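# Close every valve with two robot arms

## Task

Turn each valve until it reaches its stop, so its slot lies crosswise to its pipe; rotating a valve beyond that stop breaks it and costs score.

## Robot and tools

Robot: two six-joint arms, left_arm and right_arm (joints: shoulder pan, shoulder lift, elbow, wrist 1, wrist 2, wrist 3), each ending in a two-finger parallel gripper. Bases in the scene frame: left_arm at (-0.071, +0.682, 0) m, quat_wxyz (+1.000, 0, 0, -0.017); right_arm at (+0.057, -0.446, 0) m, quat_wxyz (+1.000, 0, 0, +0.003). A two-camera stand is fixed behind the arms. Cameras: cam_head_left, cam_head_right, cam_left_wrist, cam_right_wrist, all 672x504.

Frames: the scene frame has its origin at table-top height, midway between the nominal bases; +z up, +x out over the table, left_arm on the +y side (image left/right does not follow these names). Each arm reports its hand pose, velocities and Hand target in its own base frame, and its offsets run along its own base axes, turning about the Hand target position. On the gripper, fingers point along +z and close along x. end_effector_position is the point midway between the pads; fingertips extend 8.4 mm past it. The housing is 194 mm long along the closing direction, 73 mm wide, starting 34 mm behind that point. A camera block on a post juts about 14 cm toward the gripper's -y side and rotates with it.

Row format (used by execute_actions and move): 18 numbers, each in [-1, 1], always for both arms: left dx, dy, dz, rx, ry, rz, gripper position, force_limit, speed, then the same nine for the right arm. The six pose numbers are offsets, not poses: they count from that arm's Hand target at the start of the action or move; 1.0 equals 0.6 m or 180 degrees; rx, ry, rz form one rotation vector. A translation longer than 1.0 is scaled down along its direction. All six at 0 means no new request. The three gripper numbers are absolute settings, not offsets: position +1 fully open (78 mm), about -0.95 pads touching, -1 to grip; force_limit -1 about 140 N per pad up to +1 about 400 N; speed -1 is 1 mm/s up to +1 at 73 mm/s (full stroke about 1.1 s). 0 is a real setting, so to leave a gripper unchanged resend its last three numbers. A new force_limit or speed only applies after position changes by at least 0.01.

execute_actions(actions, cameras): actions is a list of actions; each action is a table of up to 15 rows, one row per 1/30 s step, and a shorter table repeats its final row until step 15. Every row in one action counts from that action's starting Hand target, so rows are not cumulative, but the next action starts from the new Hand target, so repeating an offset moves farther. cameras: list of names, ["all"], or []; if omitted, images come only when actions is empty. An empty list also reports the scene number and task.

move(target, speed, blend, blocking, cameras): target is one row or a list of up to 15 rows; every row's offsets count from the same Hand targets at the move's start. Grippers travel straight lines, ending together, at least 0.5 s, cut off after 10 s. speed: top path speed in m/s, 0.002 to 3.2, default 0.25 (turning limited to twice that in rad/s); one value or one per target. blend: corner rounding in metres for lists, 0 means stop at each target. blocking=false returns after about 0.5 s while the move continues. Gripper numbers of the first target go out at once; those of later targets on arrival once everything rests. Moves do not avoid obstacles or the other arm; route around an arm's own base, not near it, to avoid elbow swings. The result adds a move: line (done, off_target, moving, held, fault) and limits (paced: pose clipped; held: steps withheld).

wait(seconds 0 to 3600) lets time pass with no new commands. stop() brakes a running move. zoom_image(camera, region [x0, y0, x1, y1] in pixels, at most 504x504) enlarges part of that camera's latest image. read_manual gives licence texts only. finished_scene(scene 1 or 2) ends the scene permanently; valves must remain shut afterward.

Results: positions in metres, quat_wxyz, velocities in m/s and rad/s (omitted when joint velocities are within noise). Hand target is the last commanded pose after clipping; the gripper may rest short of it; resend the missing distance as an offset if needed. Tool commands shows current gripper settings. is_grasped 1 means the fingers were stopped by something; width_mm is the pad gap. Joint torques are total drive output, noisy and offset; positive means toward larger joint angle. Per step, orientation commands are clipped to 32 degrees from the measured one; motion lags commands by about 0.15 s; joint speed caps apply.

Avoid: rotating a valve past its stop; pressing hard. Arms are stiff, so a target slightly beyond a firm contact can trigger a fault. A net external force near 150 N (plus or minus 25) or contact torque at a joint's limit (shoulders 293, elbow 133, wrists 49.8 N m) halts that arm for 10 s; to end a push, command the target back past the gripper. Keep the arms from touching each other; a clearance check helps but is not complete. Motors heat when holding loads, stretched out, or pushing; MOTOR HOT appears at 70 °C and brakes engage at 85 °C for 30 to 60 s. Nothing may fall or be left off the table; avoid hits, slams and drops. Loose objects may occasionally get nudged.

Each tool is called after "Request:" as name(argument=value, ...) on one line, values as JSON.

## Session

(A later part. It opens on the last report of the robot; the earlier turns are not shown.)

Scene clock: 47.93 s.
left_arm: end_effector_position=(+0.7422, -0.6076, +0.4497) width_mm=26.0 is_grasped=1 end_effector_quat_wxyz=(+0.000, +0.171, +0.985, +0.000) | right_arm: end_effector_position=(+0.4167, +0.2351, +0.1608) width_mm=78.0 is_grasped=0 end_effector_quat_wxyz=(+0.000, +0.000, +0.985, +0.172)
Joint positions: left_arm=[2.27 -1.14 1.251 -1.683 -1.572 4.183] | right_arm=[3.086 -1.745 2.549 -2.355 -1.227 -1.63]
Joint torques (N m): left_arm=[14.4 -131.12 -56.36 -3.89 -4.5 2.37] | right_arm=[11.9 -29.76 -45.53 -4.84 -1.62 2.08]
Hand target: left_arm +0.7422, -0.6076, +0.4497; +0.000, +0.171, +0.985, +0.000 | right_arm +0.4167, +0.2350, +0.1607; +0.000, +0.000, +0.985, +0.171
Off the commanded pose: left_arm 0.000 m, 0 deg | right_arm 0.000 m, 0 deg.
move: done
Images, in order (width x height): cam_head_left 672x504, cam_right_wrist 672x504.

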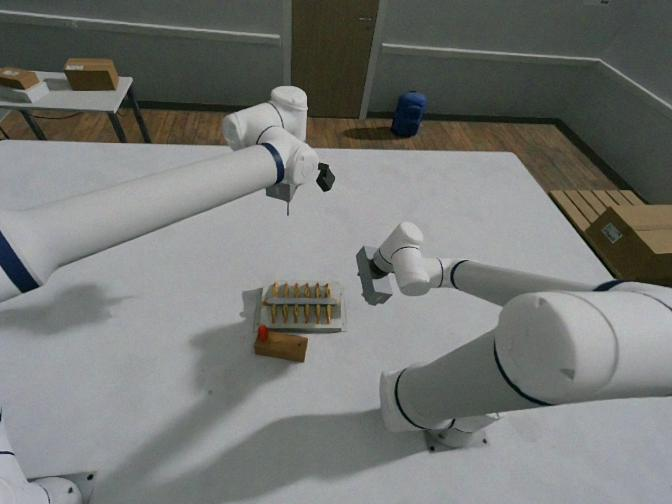

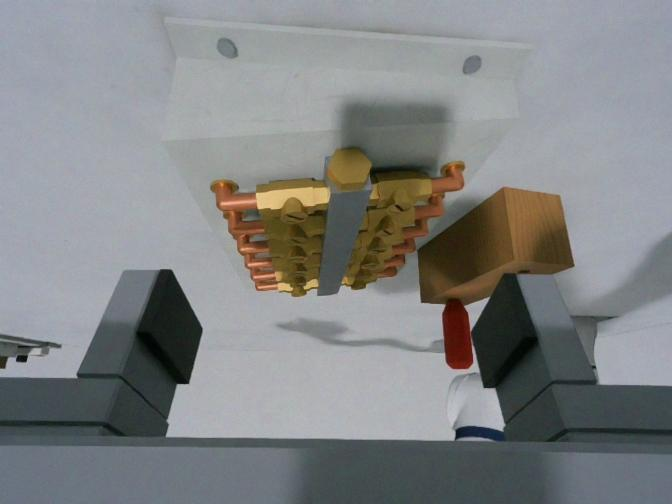

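Request:
move(target=[[-0.2365,-0.2393,-0.166,0,0,0.6444,-1,-1,-0.5,0,-0.0833,0.02,0,0,0,1,1,1],[-0.2365,-0.2393,-0.3645,0,0,-0.7111,-1,-1,-0.5,0,-0.0833,0.02,0,0,0,1,1,1]], cameras=["all"], speed=0.4)

Scene clock: 55.17 s.
left_arm: end_effector_position=(+0.6003, -0.7512, +0.2310) width_mm=26.0 is_grasped=1 end_effector_quat_wxyz=(+0.000, +0.960, +0.279, +0.000) | right_arm: end_effector_position=(+0.4167, +0.1850, +0.1727) width_mm=78.0 is_grasped=0 end_effector_quat_wxyz=(+0.000, +0.000, +0.985, +0.171)
Joint positions: left_arm=[2.059 -1.033 1.49 -2.026 -1.571 -0.076] | right_arm=[2.961 -1.814 2.554 -2.247 -1.232 -1.761]
Joint torques (N m): left_arm=[-14.86 -136.47 -41.61 -8.05 4.07 -2.2] | right_arm=[-7.23 -26.14 -54.2 -1.94 -1.27 -4.2]
Hand target: left_arm +0.6003, -0.7512, +0.2310; +0.000, +0.960, +0.279, +0.000 | right_arm +0.4167, +0.1850, +0.1727; +0.000, +0.000, +0.985, +0.171
Off the commanded pose: left_arm 0.000 m, 0 deg | right_arm 0.000 m, 0 deg.
move: done

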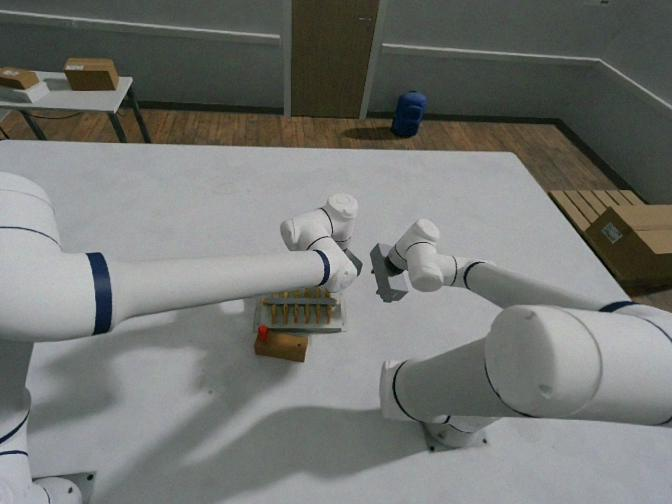

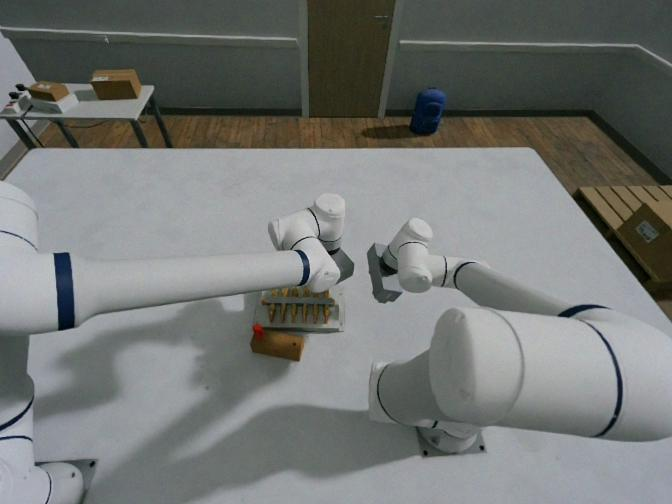

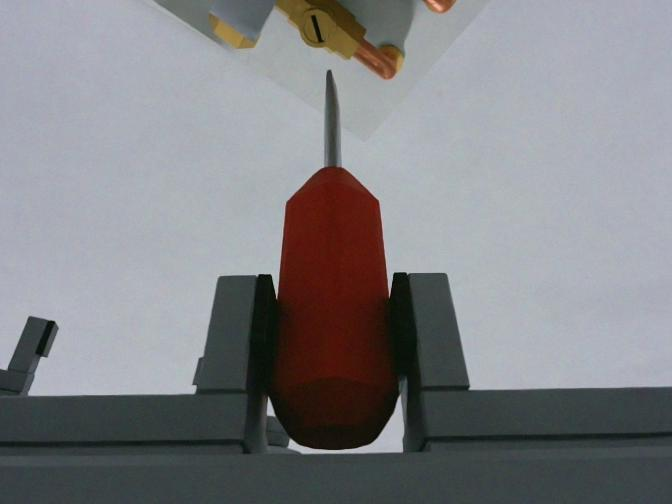

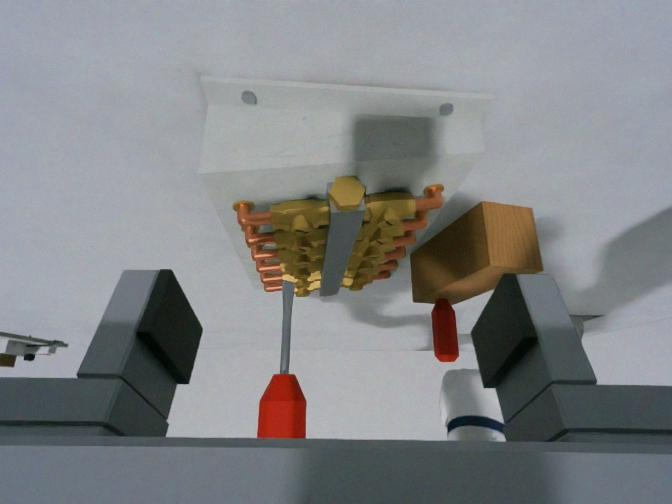

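Request:
move(target=[-0.0148,0.006,0,0,0,0,-1,-1,-0.5,0,0,0,0,0,0,1,1,1], cameras=["cam_left_wrist","cam_right_wrist"])

Request:
zoom_image(camera="cam_left_wrist", region=[270, 0, 400, 110])

Request:
zoom_image(camera="cam_right_wrist", region=[220, 180, 370, 320])

Scene clock: 56.00 s.
left_arm: end_effector_position=(+0.5916, -0.7477, +0.2310) width_mm=26.0 is_grasped=1 end_effector_quat_wxyz=(+0.000, +0.960, +0.279, +0.000) | right_arm: end_effector_position=(+0.4167, +0.1850, +0.1727) width_mm=78.0 is_grasped=0 end_effector_quat_wxyz=(+0.000, +0.000, +0.985, +0.171)
Joint positions: left_arm=[2.053 -1.046 1.51 -2.034 -1.571 -0.083] | right_arm=[2.961 -1.814 2.554 -2.247 -1.232 -1.761]
Joint torques (N m): left_arm=[-13.44 -172.46 -41.09 -8.28 0.97 -2.41] | right_arm=[-6.73 -28.09 -55.77 -2.03 -1.5 -4.1]
Hand target: left_arm +0.5914, -0.7476, +0.2310; +0.000, +0.960, +0.279, +0.000 | right_arm +0.4167, +0.1850, +0.1727; +0.000, +0.000, +0.985, +0.171
Off the commanded pose: left_arm 0.000 m, 0 deg | right_arm 0.000 m, 0 deg.
move: done

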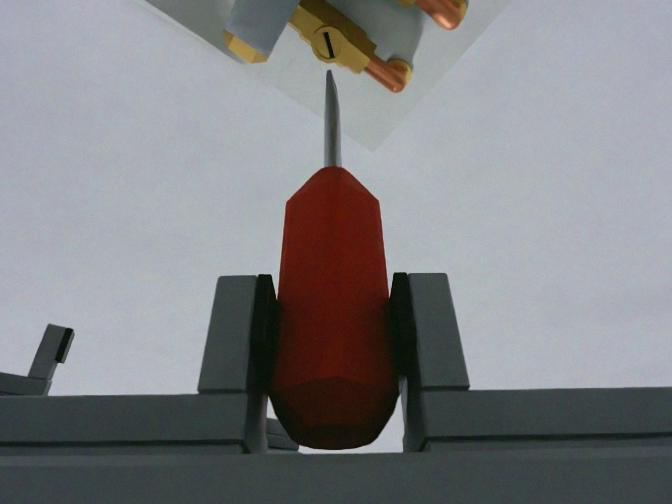

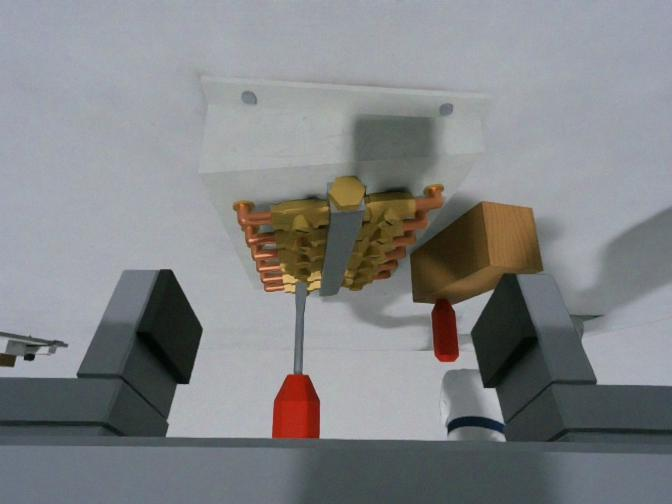

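Scaled by 3.877.

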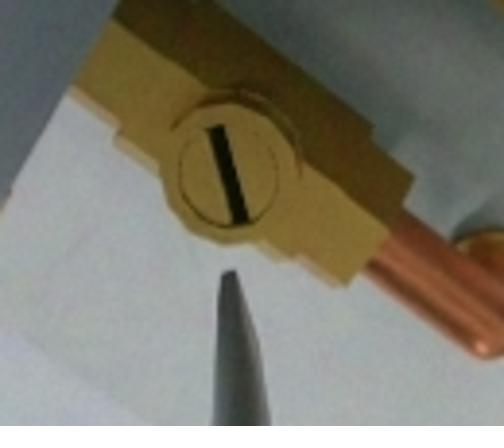

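Scaled by 3.360.

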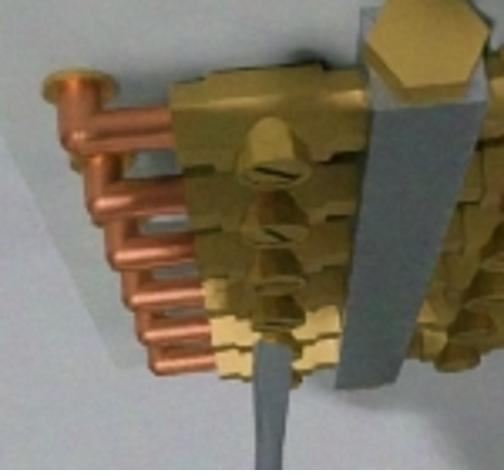

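Request:
move(target=[0,0,-0.025,0,0,0,-1,-1,-0.5,0,0,0,0,0,0,1,1,1], cameras=["cam_left_wrist","cam_right_wrist"], speed=0.05)

Request:
zoom_image(camera="cam_left_wrist", region=[290, 20, 370, 100])

Request:
zoom_image(camera="cam_right_wrist", region=[250, 200, 350, 300])

Scene clock: 57.00 s.
left_arm: end_effector_position=(+0.5914, -0.7476, +0.2162) width_mm=26.0 is_grasped=1 end_effector_quat_wxyz=(+0.000, +0.960, +0.279, +0.000) | right_arm: end_effector_position=(+0.4167, +0.1850, +0.1727) width_mm=78.0 is_grasped=0 end_effector_quat_wxyz=(+0.000, +0.000, +0.985, +0.171) end_effector_velocity=(-0.003, +0.001, -0.002) end_effector_angular_velocity=(+0.001, +0.003, +0.004)
Joint positions: left_arm=[2.053 -1.035 1.521 -2.056 -1.571 -0.083] | right_arm=[2.961 -1.814 2.554 -2.247 -1.232 -1.761]
Joint velocities: left_arm=[within noise] | right_arm=[0.002 -0.001 0.005 0 0.001 -0.002]
Joint torques (N m): left_arm=[-14.92 -137.85 -40.25 -7.82 -3.95 -1.74] | right_arm=[-7.16 -28.43 -57.97 -1.91 -1.45 -4.14]
Hand target: left_arm +0.5914, -0.7476, +0.2160; +0.000, +0.960, +0.279, +0.000 | right_arm +0.4167, +0.1850, +0.1727; +0.000, +0.000, +0.985, +0.171
Off the commanded pose: left_arm 0.000 m, 0 deg | right_arm 0.000 m, 0 deg.
move: done

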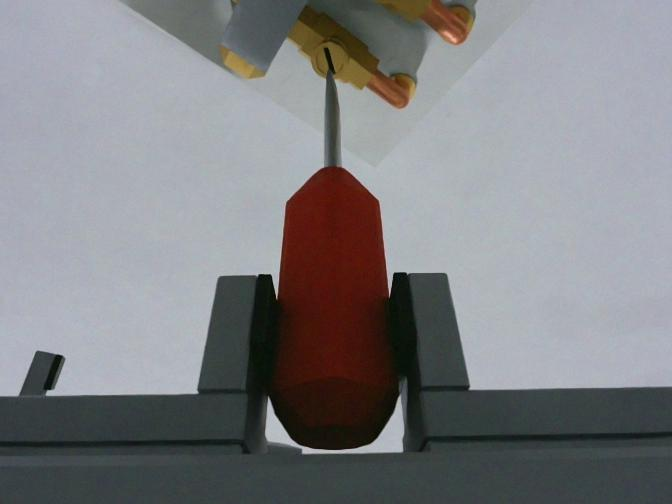

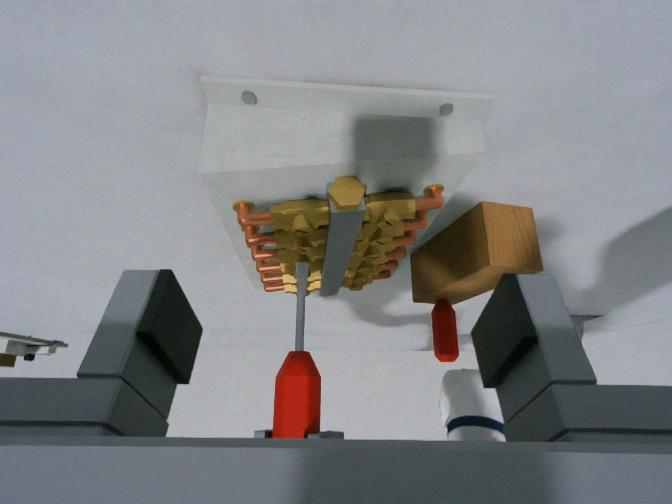

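Scaled by 6.300.

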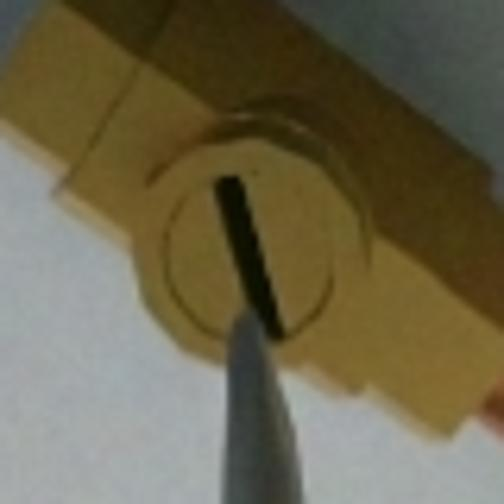

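Scaled by 5.040.

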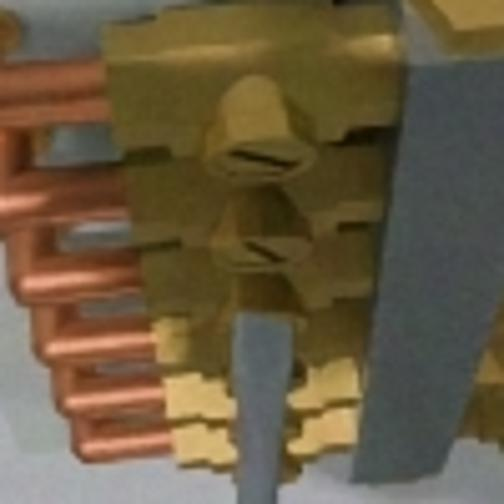

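Request:
move(target=[0.004,-0.006,-0.028,0,0,0,-1,-1,-0.5,0,0,0,0,0,0,1,1,1], cameras=["cam_left_wrist","cam_right_wrist"], speed=0.05)

Request:
zoom_image(camera="cam_left_wrist", region=[290, 20, 370, 100])

Request:
zoom_image(camera="cam_right_wrist", region=[250, 200, 350, 300])

Scene clock: 59.10 s.
left_arm: end_effector_position=(+0.5937, -0.7512, +0.1995) width_mm=26.0 is_grasped=1 end_effector_quat_wxyz=(+0.000, +0.960, +0.279, +0.000) | right_arm: end_effector_position=(+0.4167, +0.1850, +0.1727) width_mm=78.0 is_grasped=0 end_effector_quat_wxyz=(+0.000, +0.000, +0.985, +0.171)
Joint positions: left_arm=[2.053 -1.016 1.523 -2.078 -1.571 -0.082] | right_arm=[2.961 -1.814 2.554 -2.247 -1.232 -1.761]
Joint torques (N m): left_arm=[14.95 -138.07 -40.61 -9.05 -3.82 2.36] | right_arm=[-7.82 -27.04 -61.58 -2.09 -1.32 -4.13]
Hand target: left_arm +0.5938, -0.7512, +0.1992; +0.000, +0.960, +0.279, +0.000 | right_arm +0.4167, +0.1850, +0.1727; +0.000, +0.000, +0.985, +0.171
Off the commanded pose: left_arm 0.000 m, 0 deg | right_arm 0.000 m, 0 deg.
move: done

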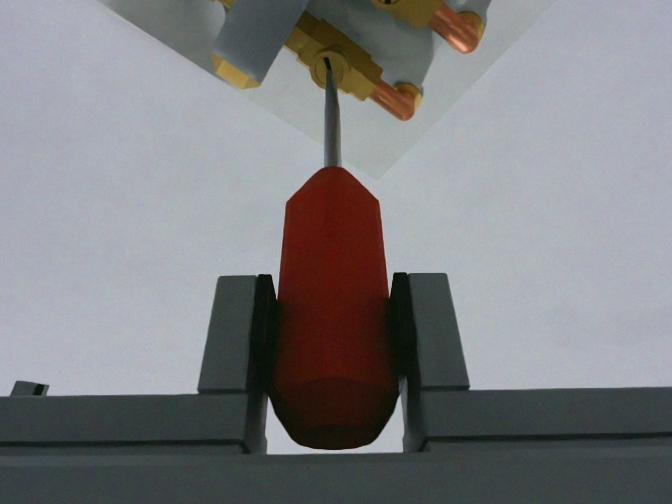

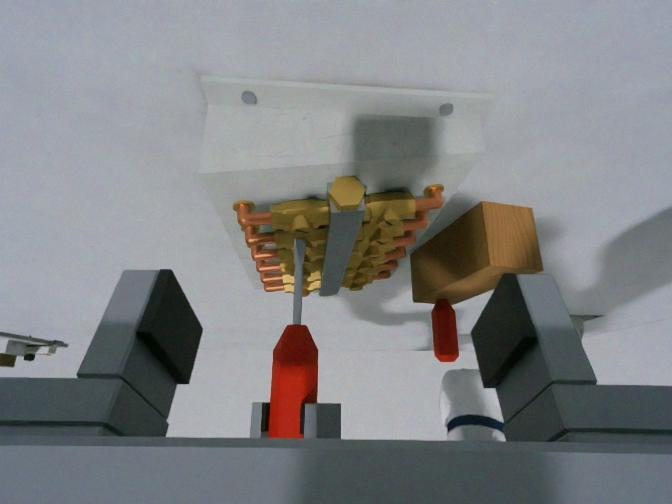

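Scaled by 6.300.

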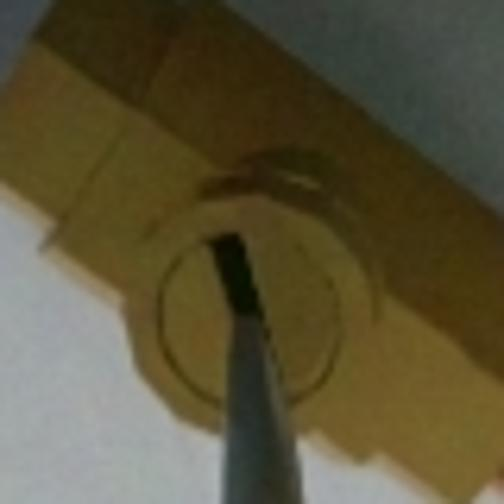

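Scaled by 5.040.

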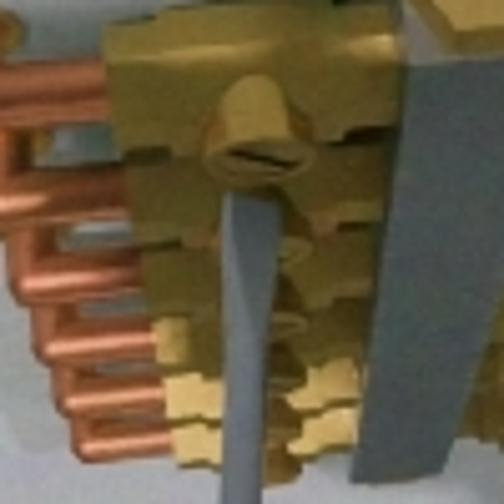

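Request:
move(target=[-0.0023,0,-0.0055,0,0,0,-1,-1,-0.5,0,0,0,0,0,0,1,1,1], cameras=["cam_left_wrist","cam_right_wrist"], speed=0.03)

Request:
zoom_image(camera="cam_left_wrist", region=[290, 30, 370, 110])

Request:
zoom_image(camera="cam_right_wrist", region=[260, 200, 340, 280])

Scene clock: 60.17 s.
left_arm: end_effector_position=(+0.5925, -0.7512, +0.1960) width_mm=26.0 is_grasped=1 end_effector_quat_wxyz=(+0.000, +0.960, +0.279, +0.000) | right_arm: end_effector_position=(+0.4167, +0.1850, +0.1727) width_mm=78.0 is_grasped=0 end_effector_quat_wxyz=(+0.000, +0.000, +0.985, +0.171)
Joint positions: left_arm=[2.052 -1.014 1.528 -2.083 -1.571 -0.084] | right_arm=[2.961 -1.814 2.554 -2.247 -1.232 -1.761]
Joint torques (N m): left_arm=[-14.21 -136.66 -40.55 -8.68 -3.92 -1.95] | right_arm=[-7.15 -27.68 -62.75 -2.06 -1.29 -3.94]
Hand target: left_arm +0.5924, -0.7512, +0.1959; +0.000, +0.960, +0.279, +0.000 | right_arm +0.4167, +0.1850, +0.1727; +0.000, +0.000, +0.985, +0.171
Off the commanded pose: left_arm 0.000 m, 0 deg | right_arm 0.000 m, 0 deg.
move: done

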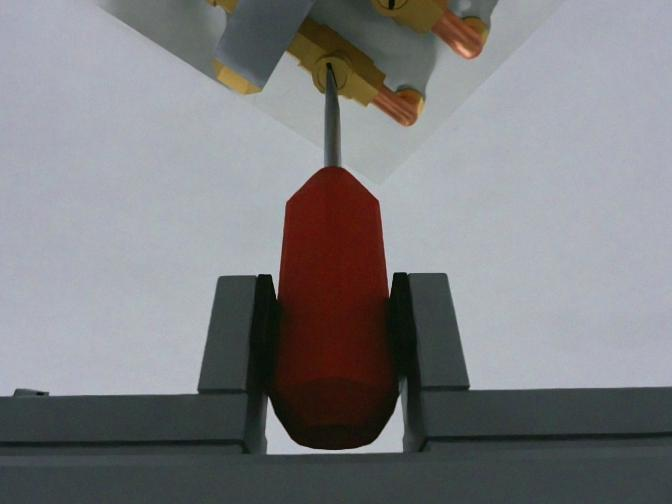

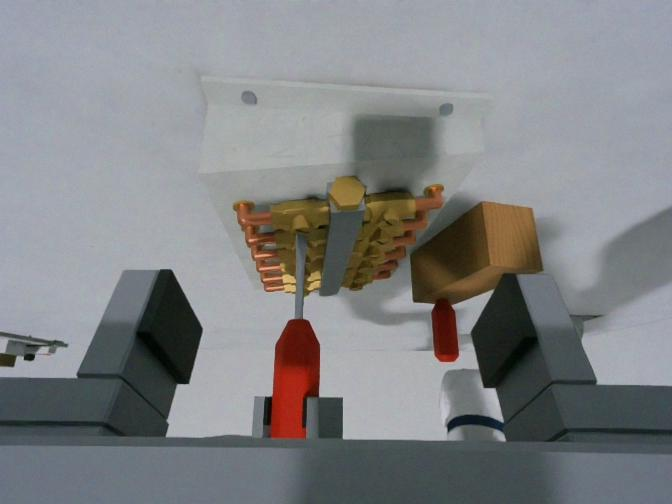

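Scaled by 6.300.

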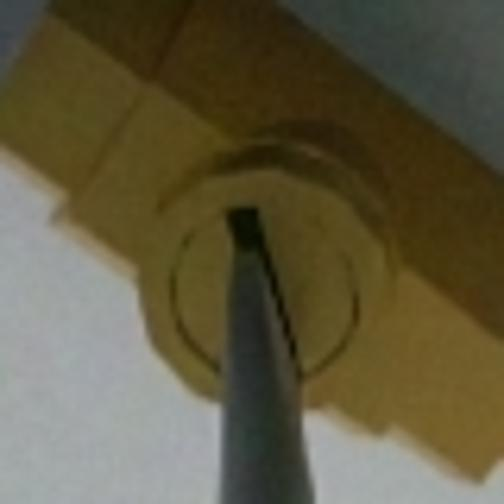

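Scaled by 6.300.

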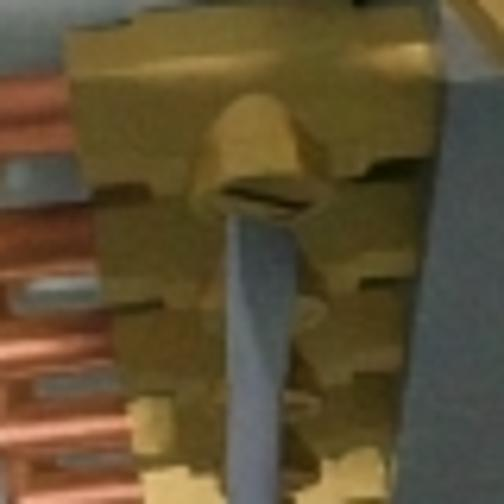

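Request:
move(target=[0.0,0,-0.0045,0,0,0,-1,-1,-0.5,0,0,0,0,0,0,1,1,1], cameras=["cam_left_wrist","cam_right_wrist"], speed=0.02)

Request:
zoom_image(camera="cam_left_wrist", region=[290, 30, 370, 110])

Request:
zoom_image(camera="cam_right_wrist", region=[260, 200, 340, 280])

Scene clock: 60.93 s.
left_arm: end_effector_position=(+0.5924, -0.7512, +0.1933) width_mm=26.0 is_grasped=1 end_effector_quat_wxyz=(+0.000, +0.960, +0.279, +0.000) | right_arm: end_effector_position=(+0.4167, +0.1850, +0.1727) width_mm=78.0 is_grasped=0 end_effector_quat_wxyz=(+0.000, +0.000, +0.985, +0.171)
Joint positions: left_arm=[2.052 -1.012 1.529 -2.088 -1.571 -0.084] | right_arm=[2.961 -1.814 2.554 -2.247 -1.232 -1.761]
Joint torques (N m): left_arm=[-13.78 -136.08 -39.83 -7.88 -4.03 -1.8] | right_arm=[-7.32 -26.49 -63.32 -1.8 -1.34 -3.73]
Hand target: left_arm +0.5924, -0.7512, +0.1932; +0.000, +0.960, +0.279, +0.000 | right_arm +0.4167, +0.1850, +0.1727; +0.000, +0.000, +0.985, +0.171
Off the commanded pose: left_arm 0.000 m, 0 deg | right_arm 0.000 m, 0 deg.
move: done

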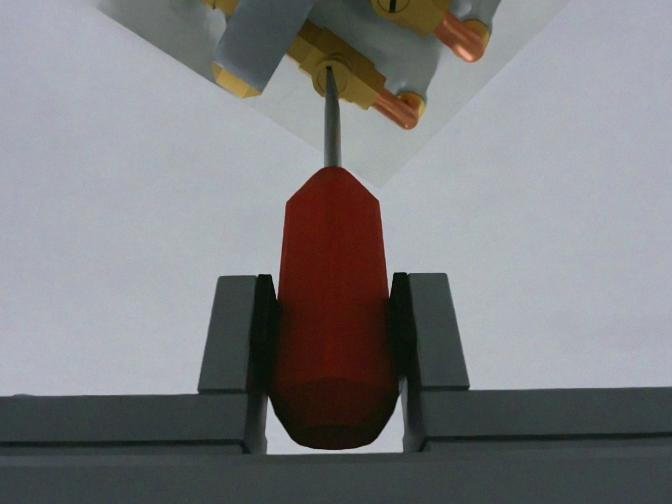

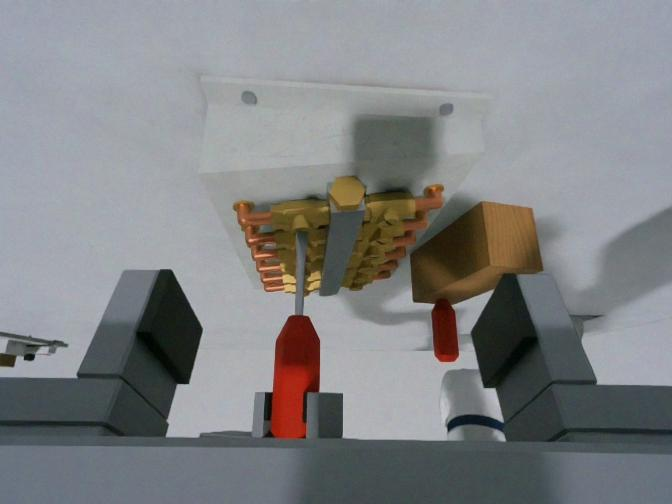

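Scaled by 6.300.

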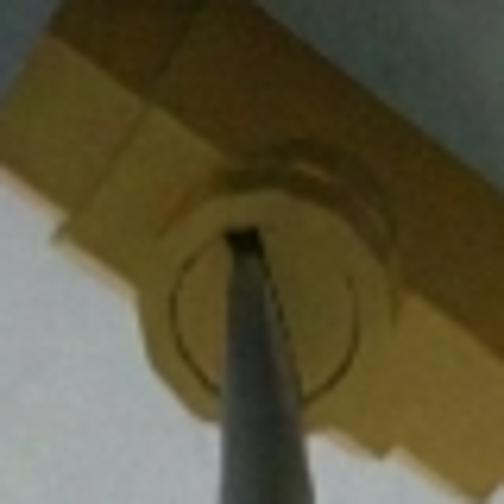

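Scaled by 6.300.

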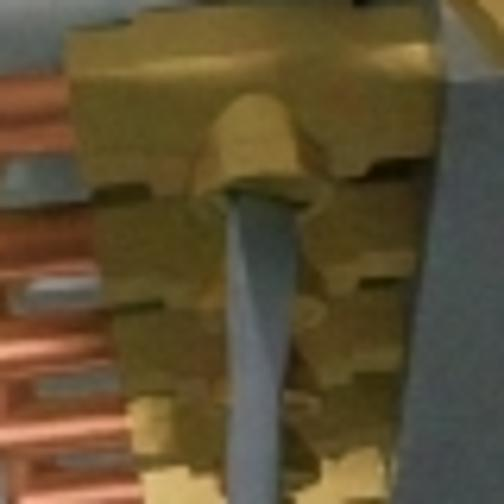

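Request:
move(target=[0.0,0,-0.003,0,0,0,-1,-1,-0.5,0,0,0,0,0,0,1,1,1], cameras=["cam_left_wrist","cam_right_wrist"], speed=0.01)

Request:
zoom_image(camera="cam_left_wrist", region=[290, 30, 370, 110])

Request:
zoom_image(camera="cam_right_wrist", region=[260, 200, 340, 280])

Scene clock: 61.57 s.
left_arm: end_effector_position=(+0.5924, -0.7512, +0.1915) width_mm=26.0 is_grasped=1 end_effector_quat_wxyz=(+0.000, +0.960, +0.279, +0.000) | right_arm: end_effector_position=(+0.4167, +0.1850, +0.1727) width_mm=78.0 is_grasped=0 end_effector_quat_wxyz=(+0.000, +0.000, +0.985, +0.171)
Joint positions: left_arm=[2.052 -1.01 1.531 -2.09 -1.571 -0.084] | right_arm=[2.961 -1.814 2.554 -2.247 -1.232 -1.761]
Joint torques (N m): left_arm=[-14.55 -136.65 -40.21 -8.39 -3.92 -1.61] | right_arm=[-7.82 -27.08 -63.11 -1.9 -1.19 -3.68]
Hand target: left_arm +0.5924, -0.7512, +0.1914; +0.000, +0.960, +0.279, +0.000 | right_arm +0.4167, +0.1850, +0.1727; +0.000, +0.000, +0.985, +0.171
Off the commanded pose: left_arm 0.000 m, 0 deg | right_arm 0.000 m, 0 deg.
move: done

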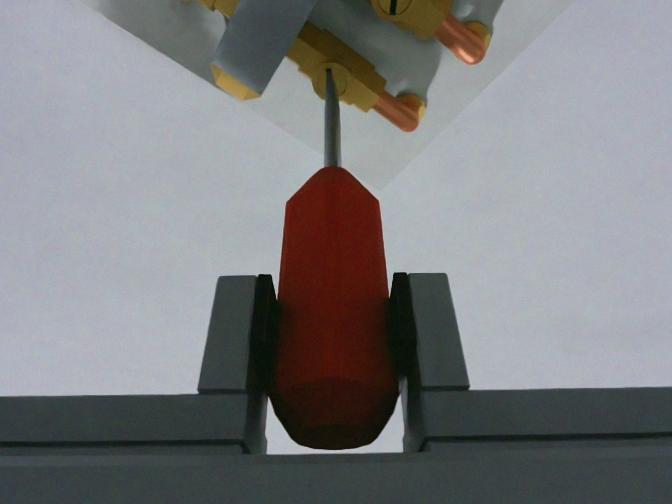

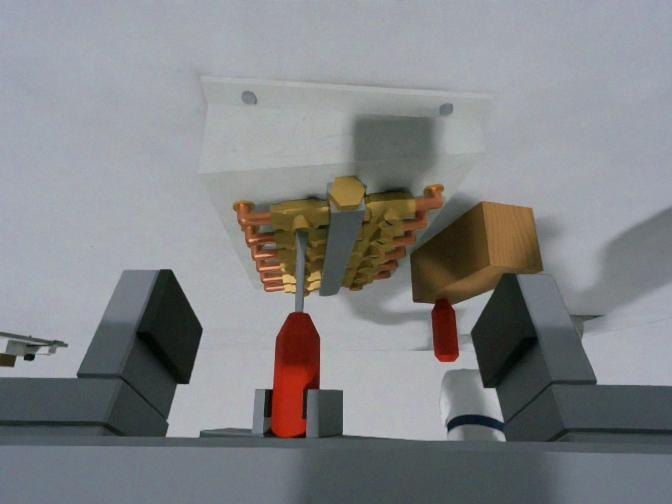

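Scaled by 6.300.

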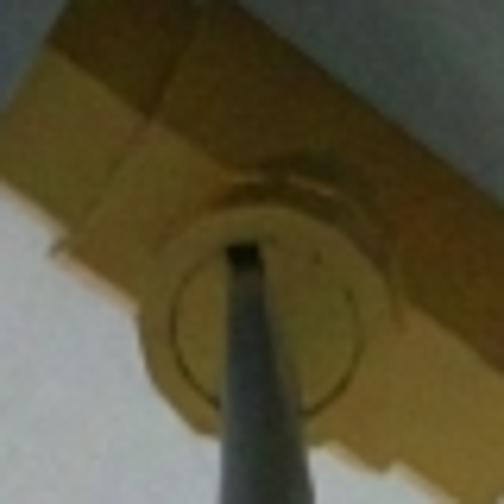

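Scaled by 6.300.

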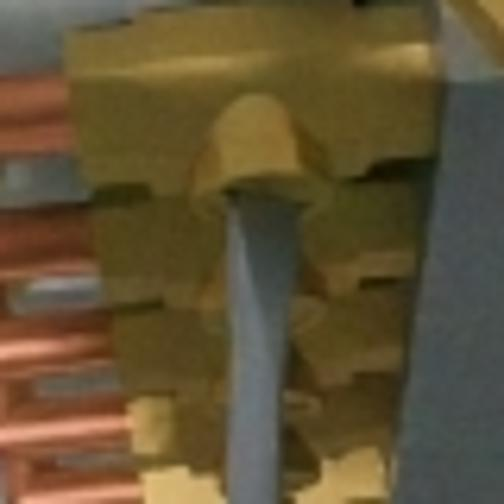

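Request:
move(target=[0.0,0,-0.0017,0,0,0,-1,-1,-0.5,0,0,0,0,0,0,1,1,1], cameras=["cam_left_wrist","cam_right_wrist"], speed=0.01)

Request:
zoom_image(camera="cam_left_wrist", region=[290, 30, 370, 110])

Request:
zoom_image(camera="cam_right_wrist", region=[260, 200, 340, 280])

Scene clock: 62.20 s.
left_arm: end_effector_position=(+0.5924, -0.7513, +0.1906) width_mm=26.0 is_grasped=1 end_effector_quat_wxyz=(+0.000, +0.960, +0.279, +0.000) | right_arm: end_effector_position=(+0.4167, +0.1850, +0.1727) width_mm=78.0 is_grasped=0 end_effector_quat_wxyz=(+0.000, +0.000, +0.985, +0.171)
Joint positions: left_arm=[2.052 -1.01 1.531 -2.092 -1.571 -0.084] | right_arm=[2.961 -1.814 2.554 -2.247 -1.232 -1.761]
Joint torques (N m): left_arm=[-12.79 -107.28 -29.63 -5.66 -3.98 -1.89] | right_arm=[-8.34 -27.28 -63.36 -2.18 -1.57 -4.15]
Hand target: left_arm +0.5924, -0.7512, +0.1904; +0.000, +0.960, +0.279, +0.000 | right_arm +0.4167, +0.1850, +0.1727; +0.000, +0.000, +0.985, +0.171
Off the commanded pose: left_arm 0.000 m, 0 deg | right_arm 0.000 m, 0 deg.
move: done

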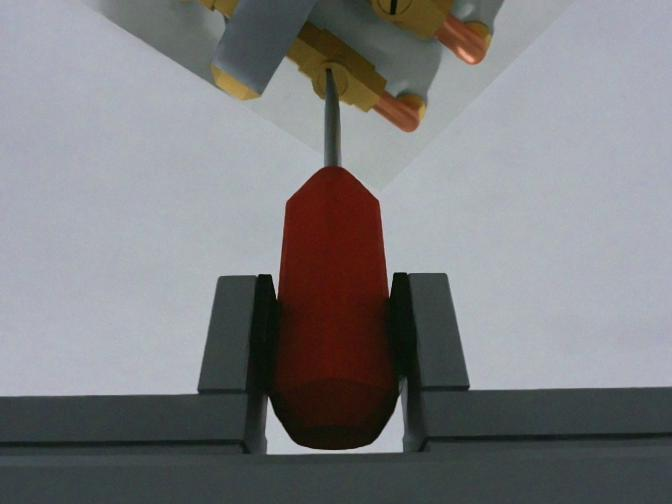

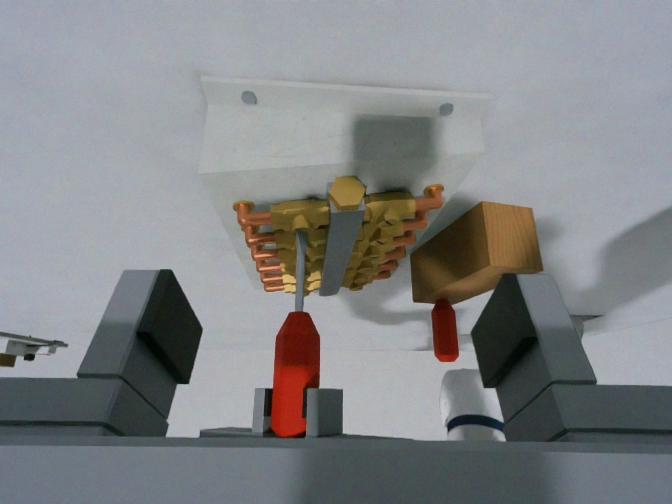

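Scaled by 6.300.

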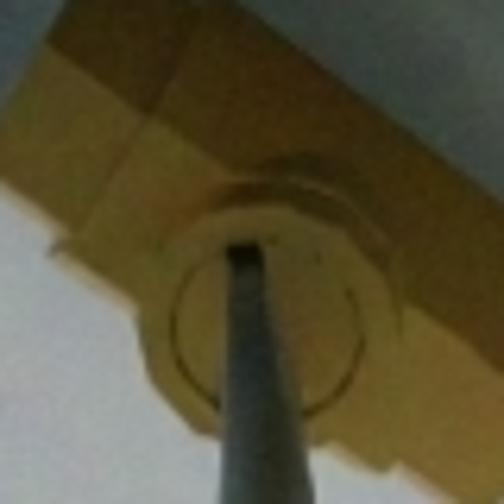

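Scaled by 6.300.

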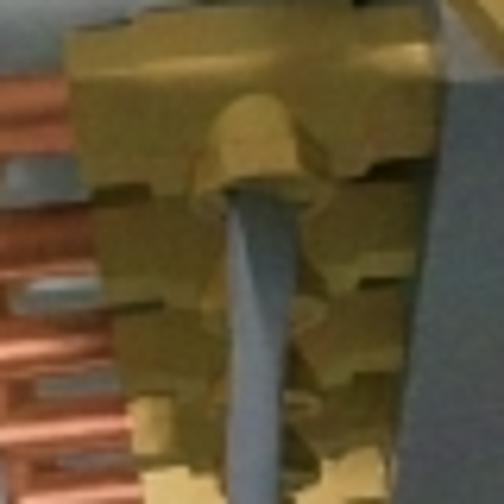

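Request:
move(target=[0.0015,0.0007,0.001,0,0,-0.1111,-1,-1,-0.5,0,0,0,0,0,0,1,1,1], cameras=["cam_left_wrist","cam_right_wrist"], speed=0.1)

Request:
zoom_image(camera="cam_left_wrist", region=[290, 30, 370, 110])

Request:
zoom_image(camera="cam_right_wrist", region=[260, 200, 340, 280])

Scene clock: 64.67 s.
left_arm: end_effector_position=(+0.5933, -0.7508, +0.1910) width_mm=26.0 is_grasped=1 end_effector_quat_wxyz=(-0.001, +0.994, +0.108, +0.000) | right_arm: end_effector_position=(+0.4167, +0.1850, +0.1727) width_mm=78.0 is_grasped=0 end_effector_quat_wxyz=(+0.000, +0.000, +0.985, +0.171)
Joint positions: left_arm=[2.053 -1.01 1.531 -2.091 -1.57 0.266] | right_arm=[2.961 -1.814 2.554 -2.247 -1.232 -1.761]
Joint torques (N m): left_arm=[11.68 -166.59 -45.59 -1.85 -2.3 3.11] | right_arm=[-6.77 -27.31 -63.19 -2.04 -1.09 -3.76]
Hand target: left_arm +0.5933, -0.7508, +0.1910; +0.000, +0.994, +0.108, +0.000 | right_arm +0.4167, +0.1850, +0.1727; +0.000, +0.000, +0.985, +0.171
Off the commanded pose: left_arm 0.000 m, 0 deg | right_arm 0.000 m, 0 deg.
move: done

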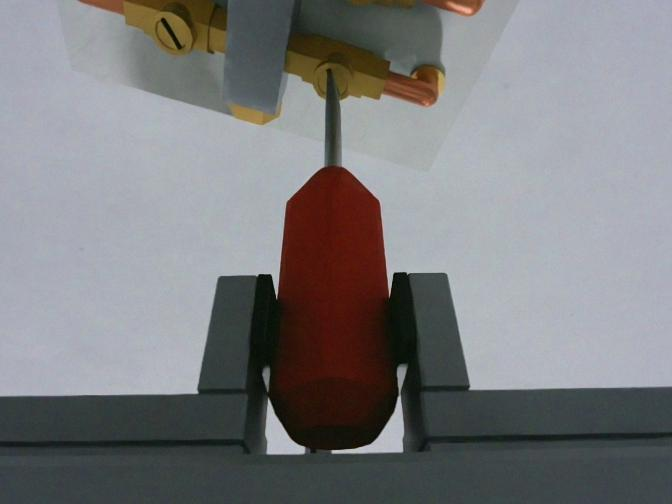

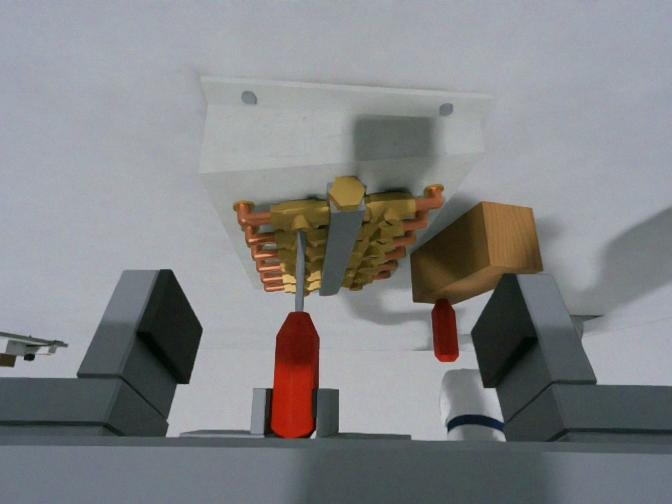

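Scaled by 6.300.

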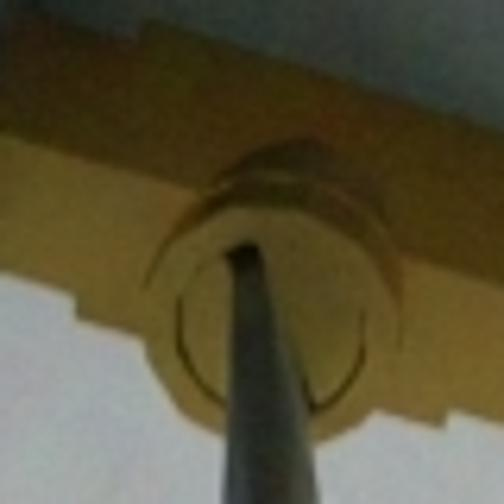

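Scaled by 6.300.

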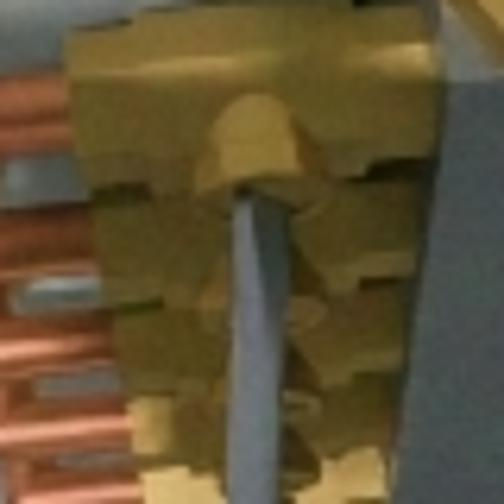

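Request:
move(target=[0.0022,0.0002,0,0,0,-0.15,-1,-1,-0.5,0,0,0,0,0,0,1,1,1], cameras=["cam_left_wrist","cam_right_wrist"], speed=0.1)

Request:
zoom_image(camera="cam_left_wrist", region=[290, 30, 370, 110])

Request:
zoom_image(camera="cam_right_wrist", region=[260, 200, 340, 280])

Scene clock: 67.90 s.
left_arm: end_effector_position=(+0.5946, -0.7507, +0.1910) width_mm=26.0 is_grasped=1 end_effector_quat_wxyz=(-0.001, +0.992, -0.127, +0.000) | right_arm: end_effector_position=(+0.4167, +0.1850, +0.1727) width_mm=78.0 is_grasped=0 end_effector_quat_wxyz=(+0.000, +0.000, +0.985, +0.171)
Joint positions: left_arm=[2.054 -1.009 1.529 -2.09 -1.57 0.738] | right_arm=[2.961 -1.814 2.554 -2.247 -1.232 -1.761]
Joint torques (N m): left_arm=[12.15 -121.24 -43.01 -1.12 -1.78 3.48] | right_arm=[-7.4 -27.1 -63.34 -2.19 -1.01 -3.98]
Hand target: left_arm +0.5946, -0.7507, +0.1910; +0.000, +0.992, -0.127, +0.000 | right_arm +0.4167, +0.1850, +0.1727; +0.000, +0.000, +0.985, +0.171
Off the commanded pose: left_arm 0.000 m, 0 deg | right_arm 0.000 m, 0 deg.
move: done

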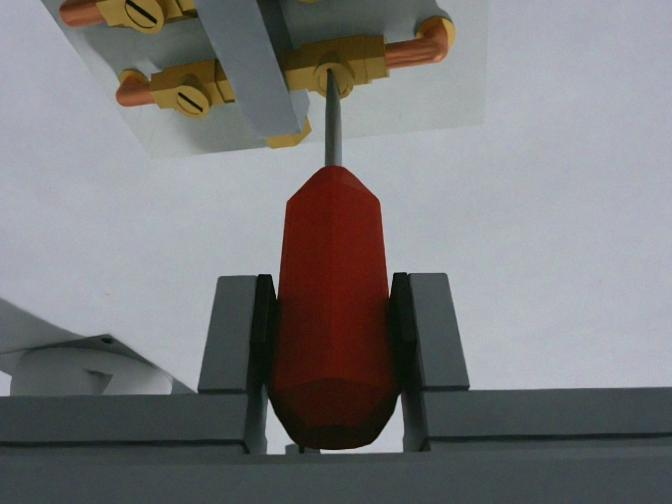

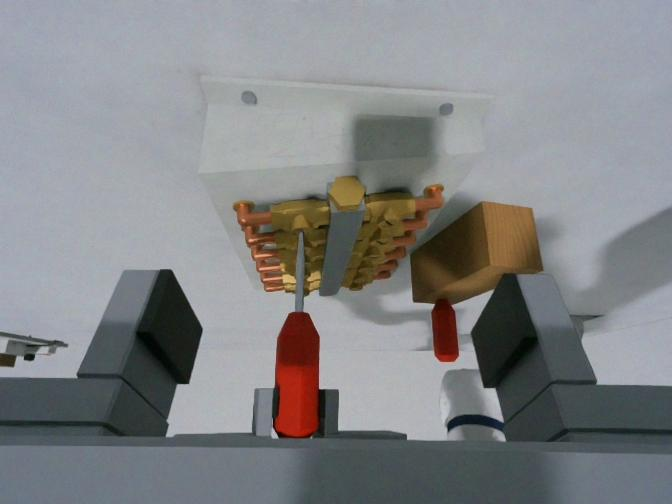

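Scaled by 6.300.

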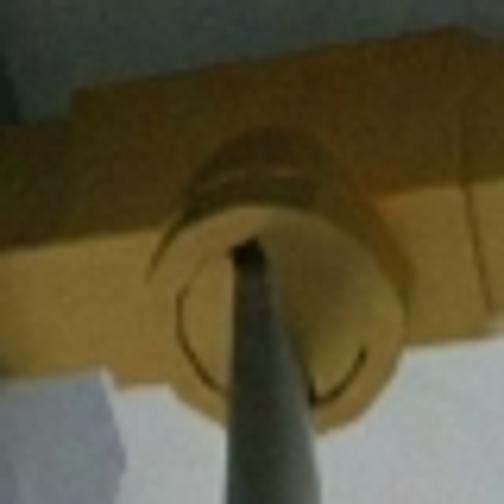

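Scaled by 6.300.

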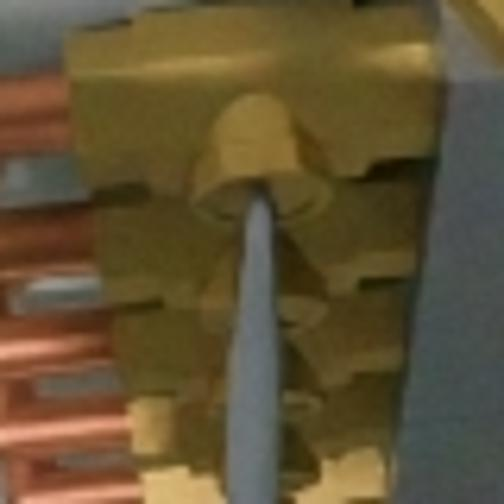

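Request:
move(target=[0.0003,0,0,0,0,-0.0167,-1,-1,-0.5,0,0,0,0,0,0,1,1,1], speed=0.05)

Request:
move(target=[0.0003,0,0,0,0,-0.0167,-1,-1,-0.5,0,0,0,0,0,0,1,1,1], speed=0.05, cameras=["cam_left_wrist"])

Request:
zoom_image(camera="cam_left_wrist", region=[290, 30, 370, 110])

Scene clock: 70.03 s.
left_arm: end_effector_position=(+0.5948, -0.7507, +0.1910) width_mm=26.0 is_grasped=1 end_effector_quat_wxyz=(+0.000, +0.988, -0.153, +0.000) | right_arm: end_effector_position=(+0.4167, +0.1850, +0.1727) width_mm=78.0 is_grasped=0 end_effector_quat_wxyz=(+0.000, +0.000, +0.985, +0.171)
Joint positions: left_arm=[2.054 -1.009 1.529 -2.09 -1.57 0.791] | right_arm=[2.961 -1.814 2.554 -2.247 -1.232 -1.761]
Joint torques (N m): left_arm=[12.33 -120.36 -42.68 -0.67 0.76 3.13] | right_arm=[-6.42 -27.48 -62.75 -2.53 -0.85 -3.78]
Hand target: left_arm +0.5948, -0.7507, +0.1910; +0.000, +0.988, -0.153, +0.000 | right_arm +0.4167, +0.1850, +0.1727; +0.000, +0.000, +0.985, +0.171
Off the commanded pose: left_arm 0.000 m, 0 deg | right_arm 0.000 m, 0 deg.
move: done

Scene clock: 71.00 s.
left_arm: end_effector_position=(+0.5950, -0.7507, +0.1910) width_mm=26.0 is_grasped=1 end_effector_quat_wxyz=(+0.000, +0.984, -0.179, +0.000) | right_arm: end_effector_position=(+0.4167, +0.1850, +0.1727) width_mm=78.0 is_grasped=0 end_effector_quat_wxyz=(+0.000, +0.000, +0.985, +0.171)
Joint positions: left_arm=[2.054 -1.008 1.529 -2.09 -1.57 0.844] | right_arm=[2.961 -1.814 2.554 -2.247 -1.232 -1.761]
Joint torques (N m): left_arm=[13.71 -117.18 -41.87 -0.96 2.95 3.23] | right_arm=[-5.9 -27.66 -62.85 -2.27 -0.62 -3.67]
Hand target: left_arm +0.5950, -0.7507, +0.1910; +0.000, +0.984, -0.179, +0.000 | right_arm +0.4167, +0.1850, +0.1727; +0.000, +0.000, +0.985, +0.171
Off the commanded pose: left_arm 0.000 m, 0 deg | right_arm 0.000 m, 0 deg.
move: done

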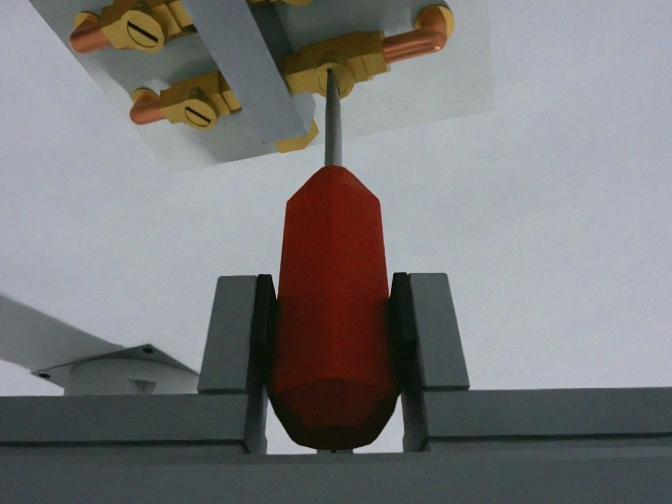

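Scaled by 6.300.

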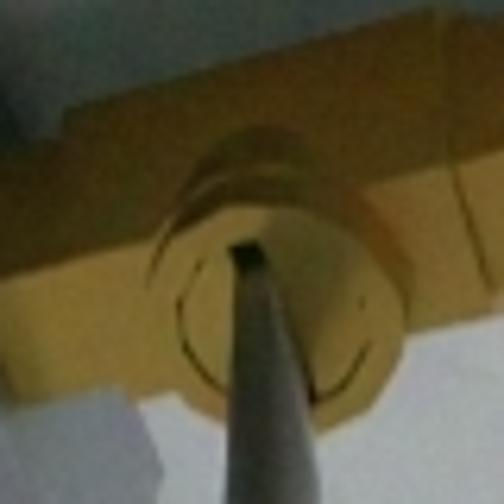

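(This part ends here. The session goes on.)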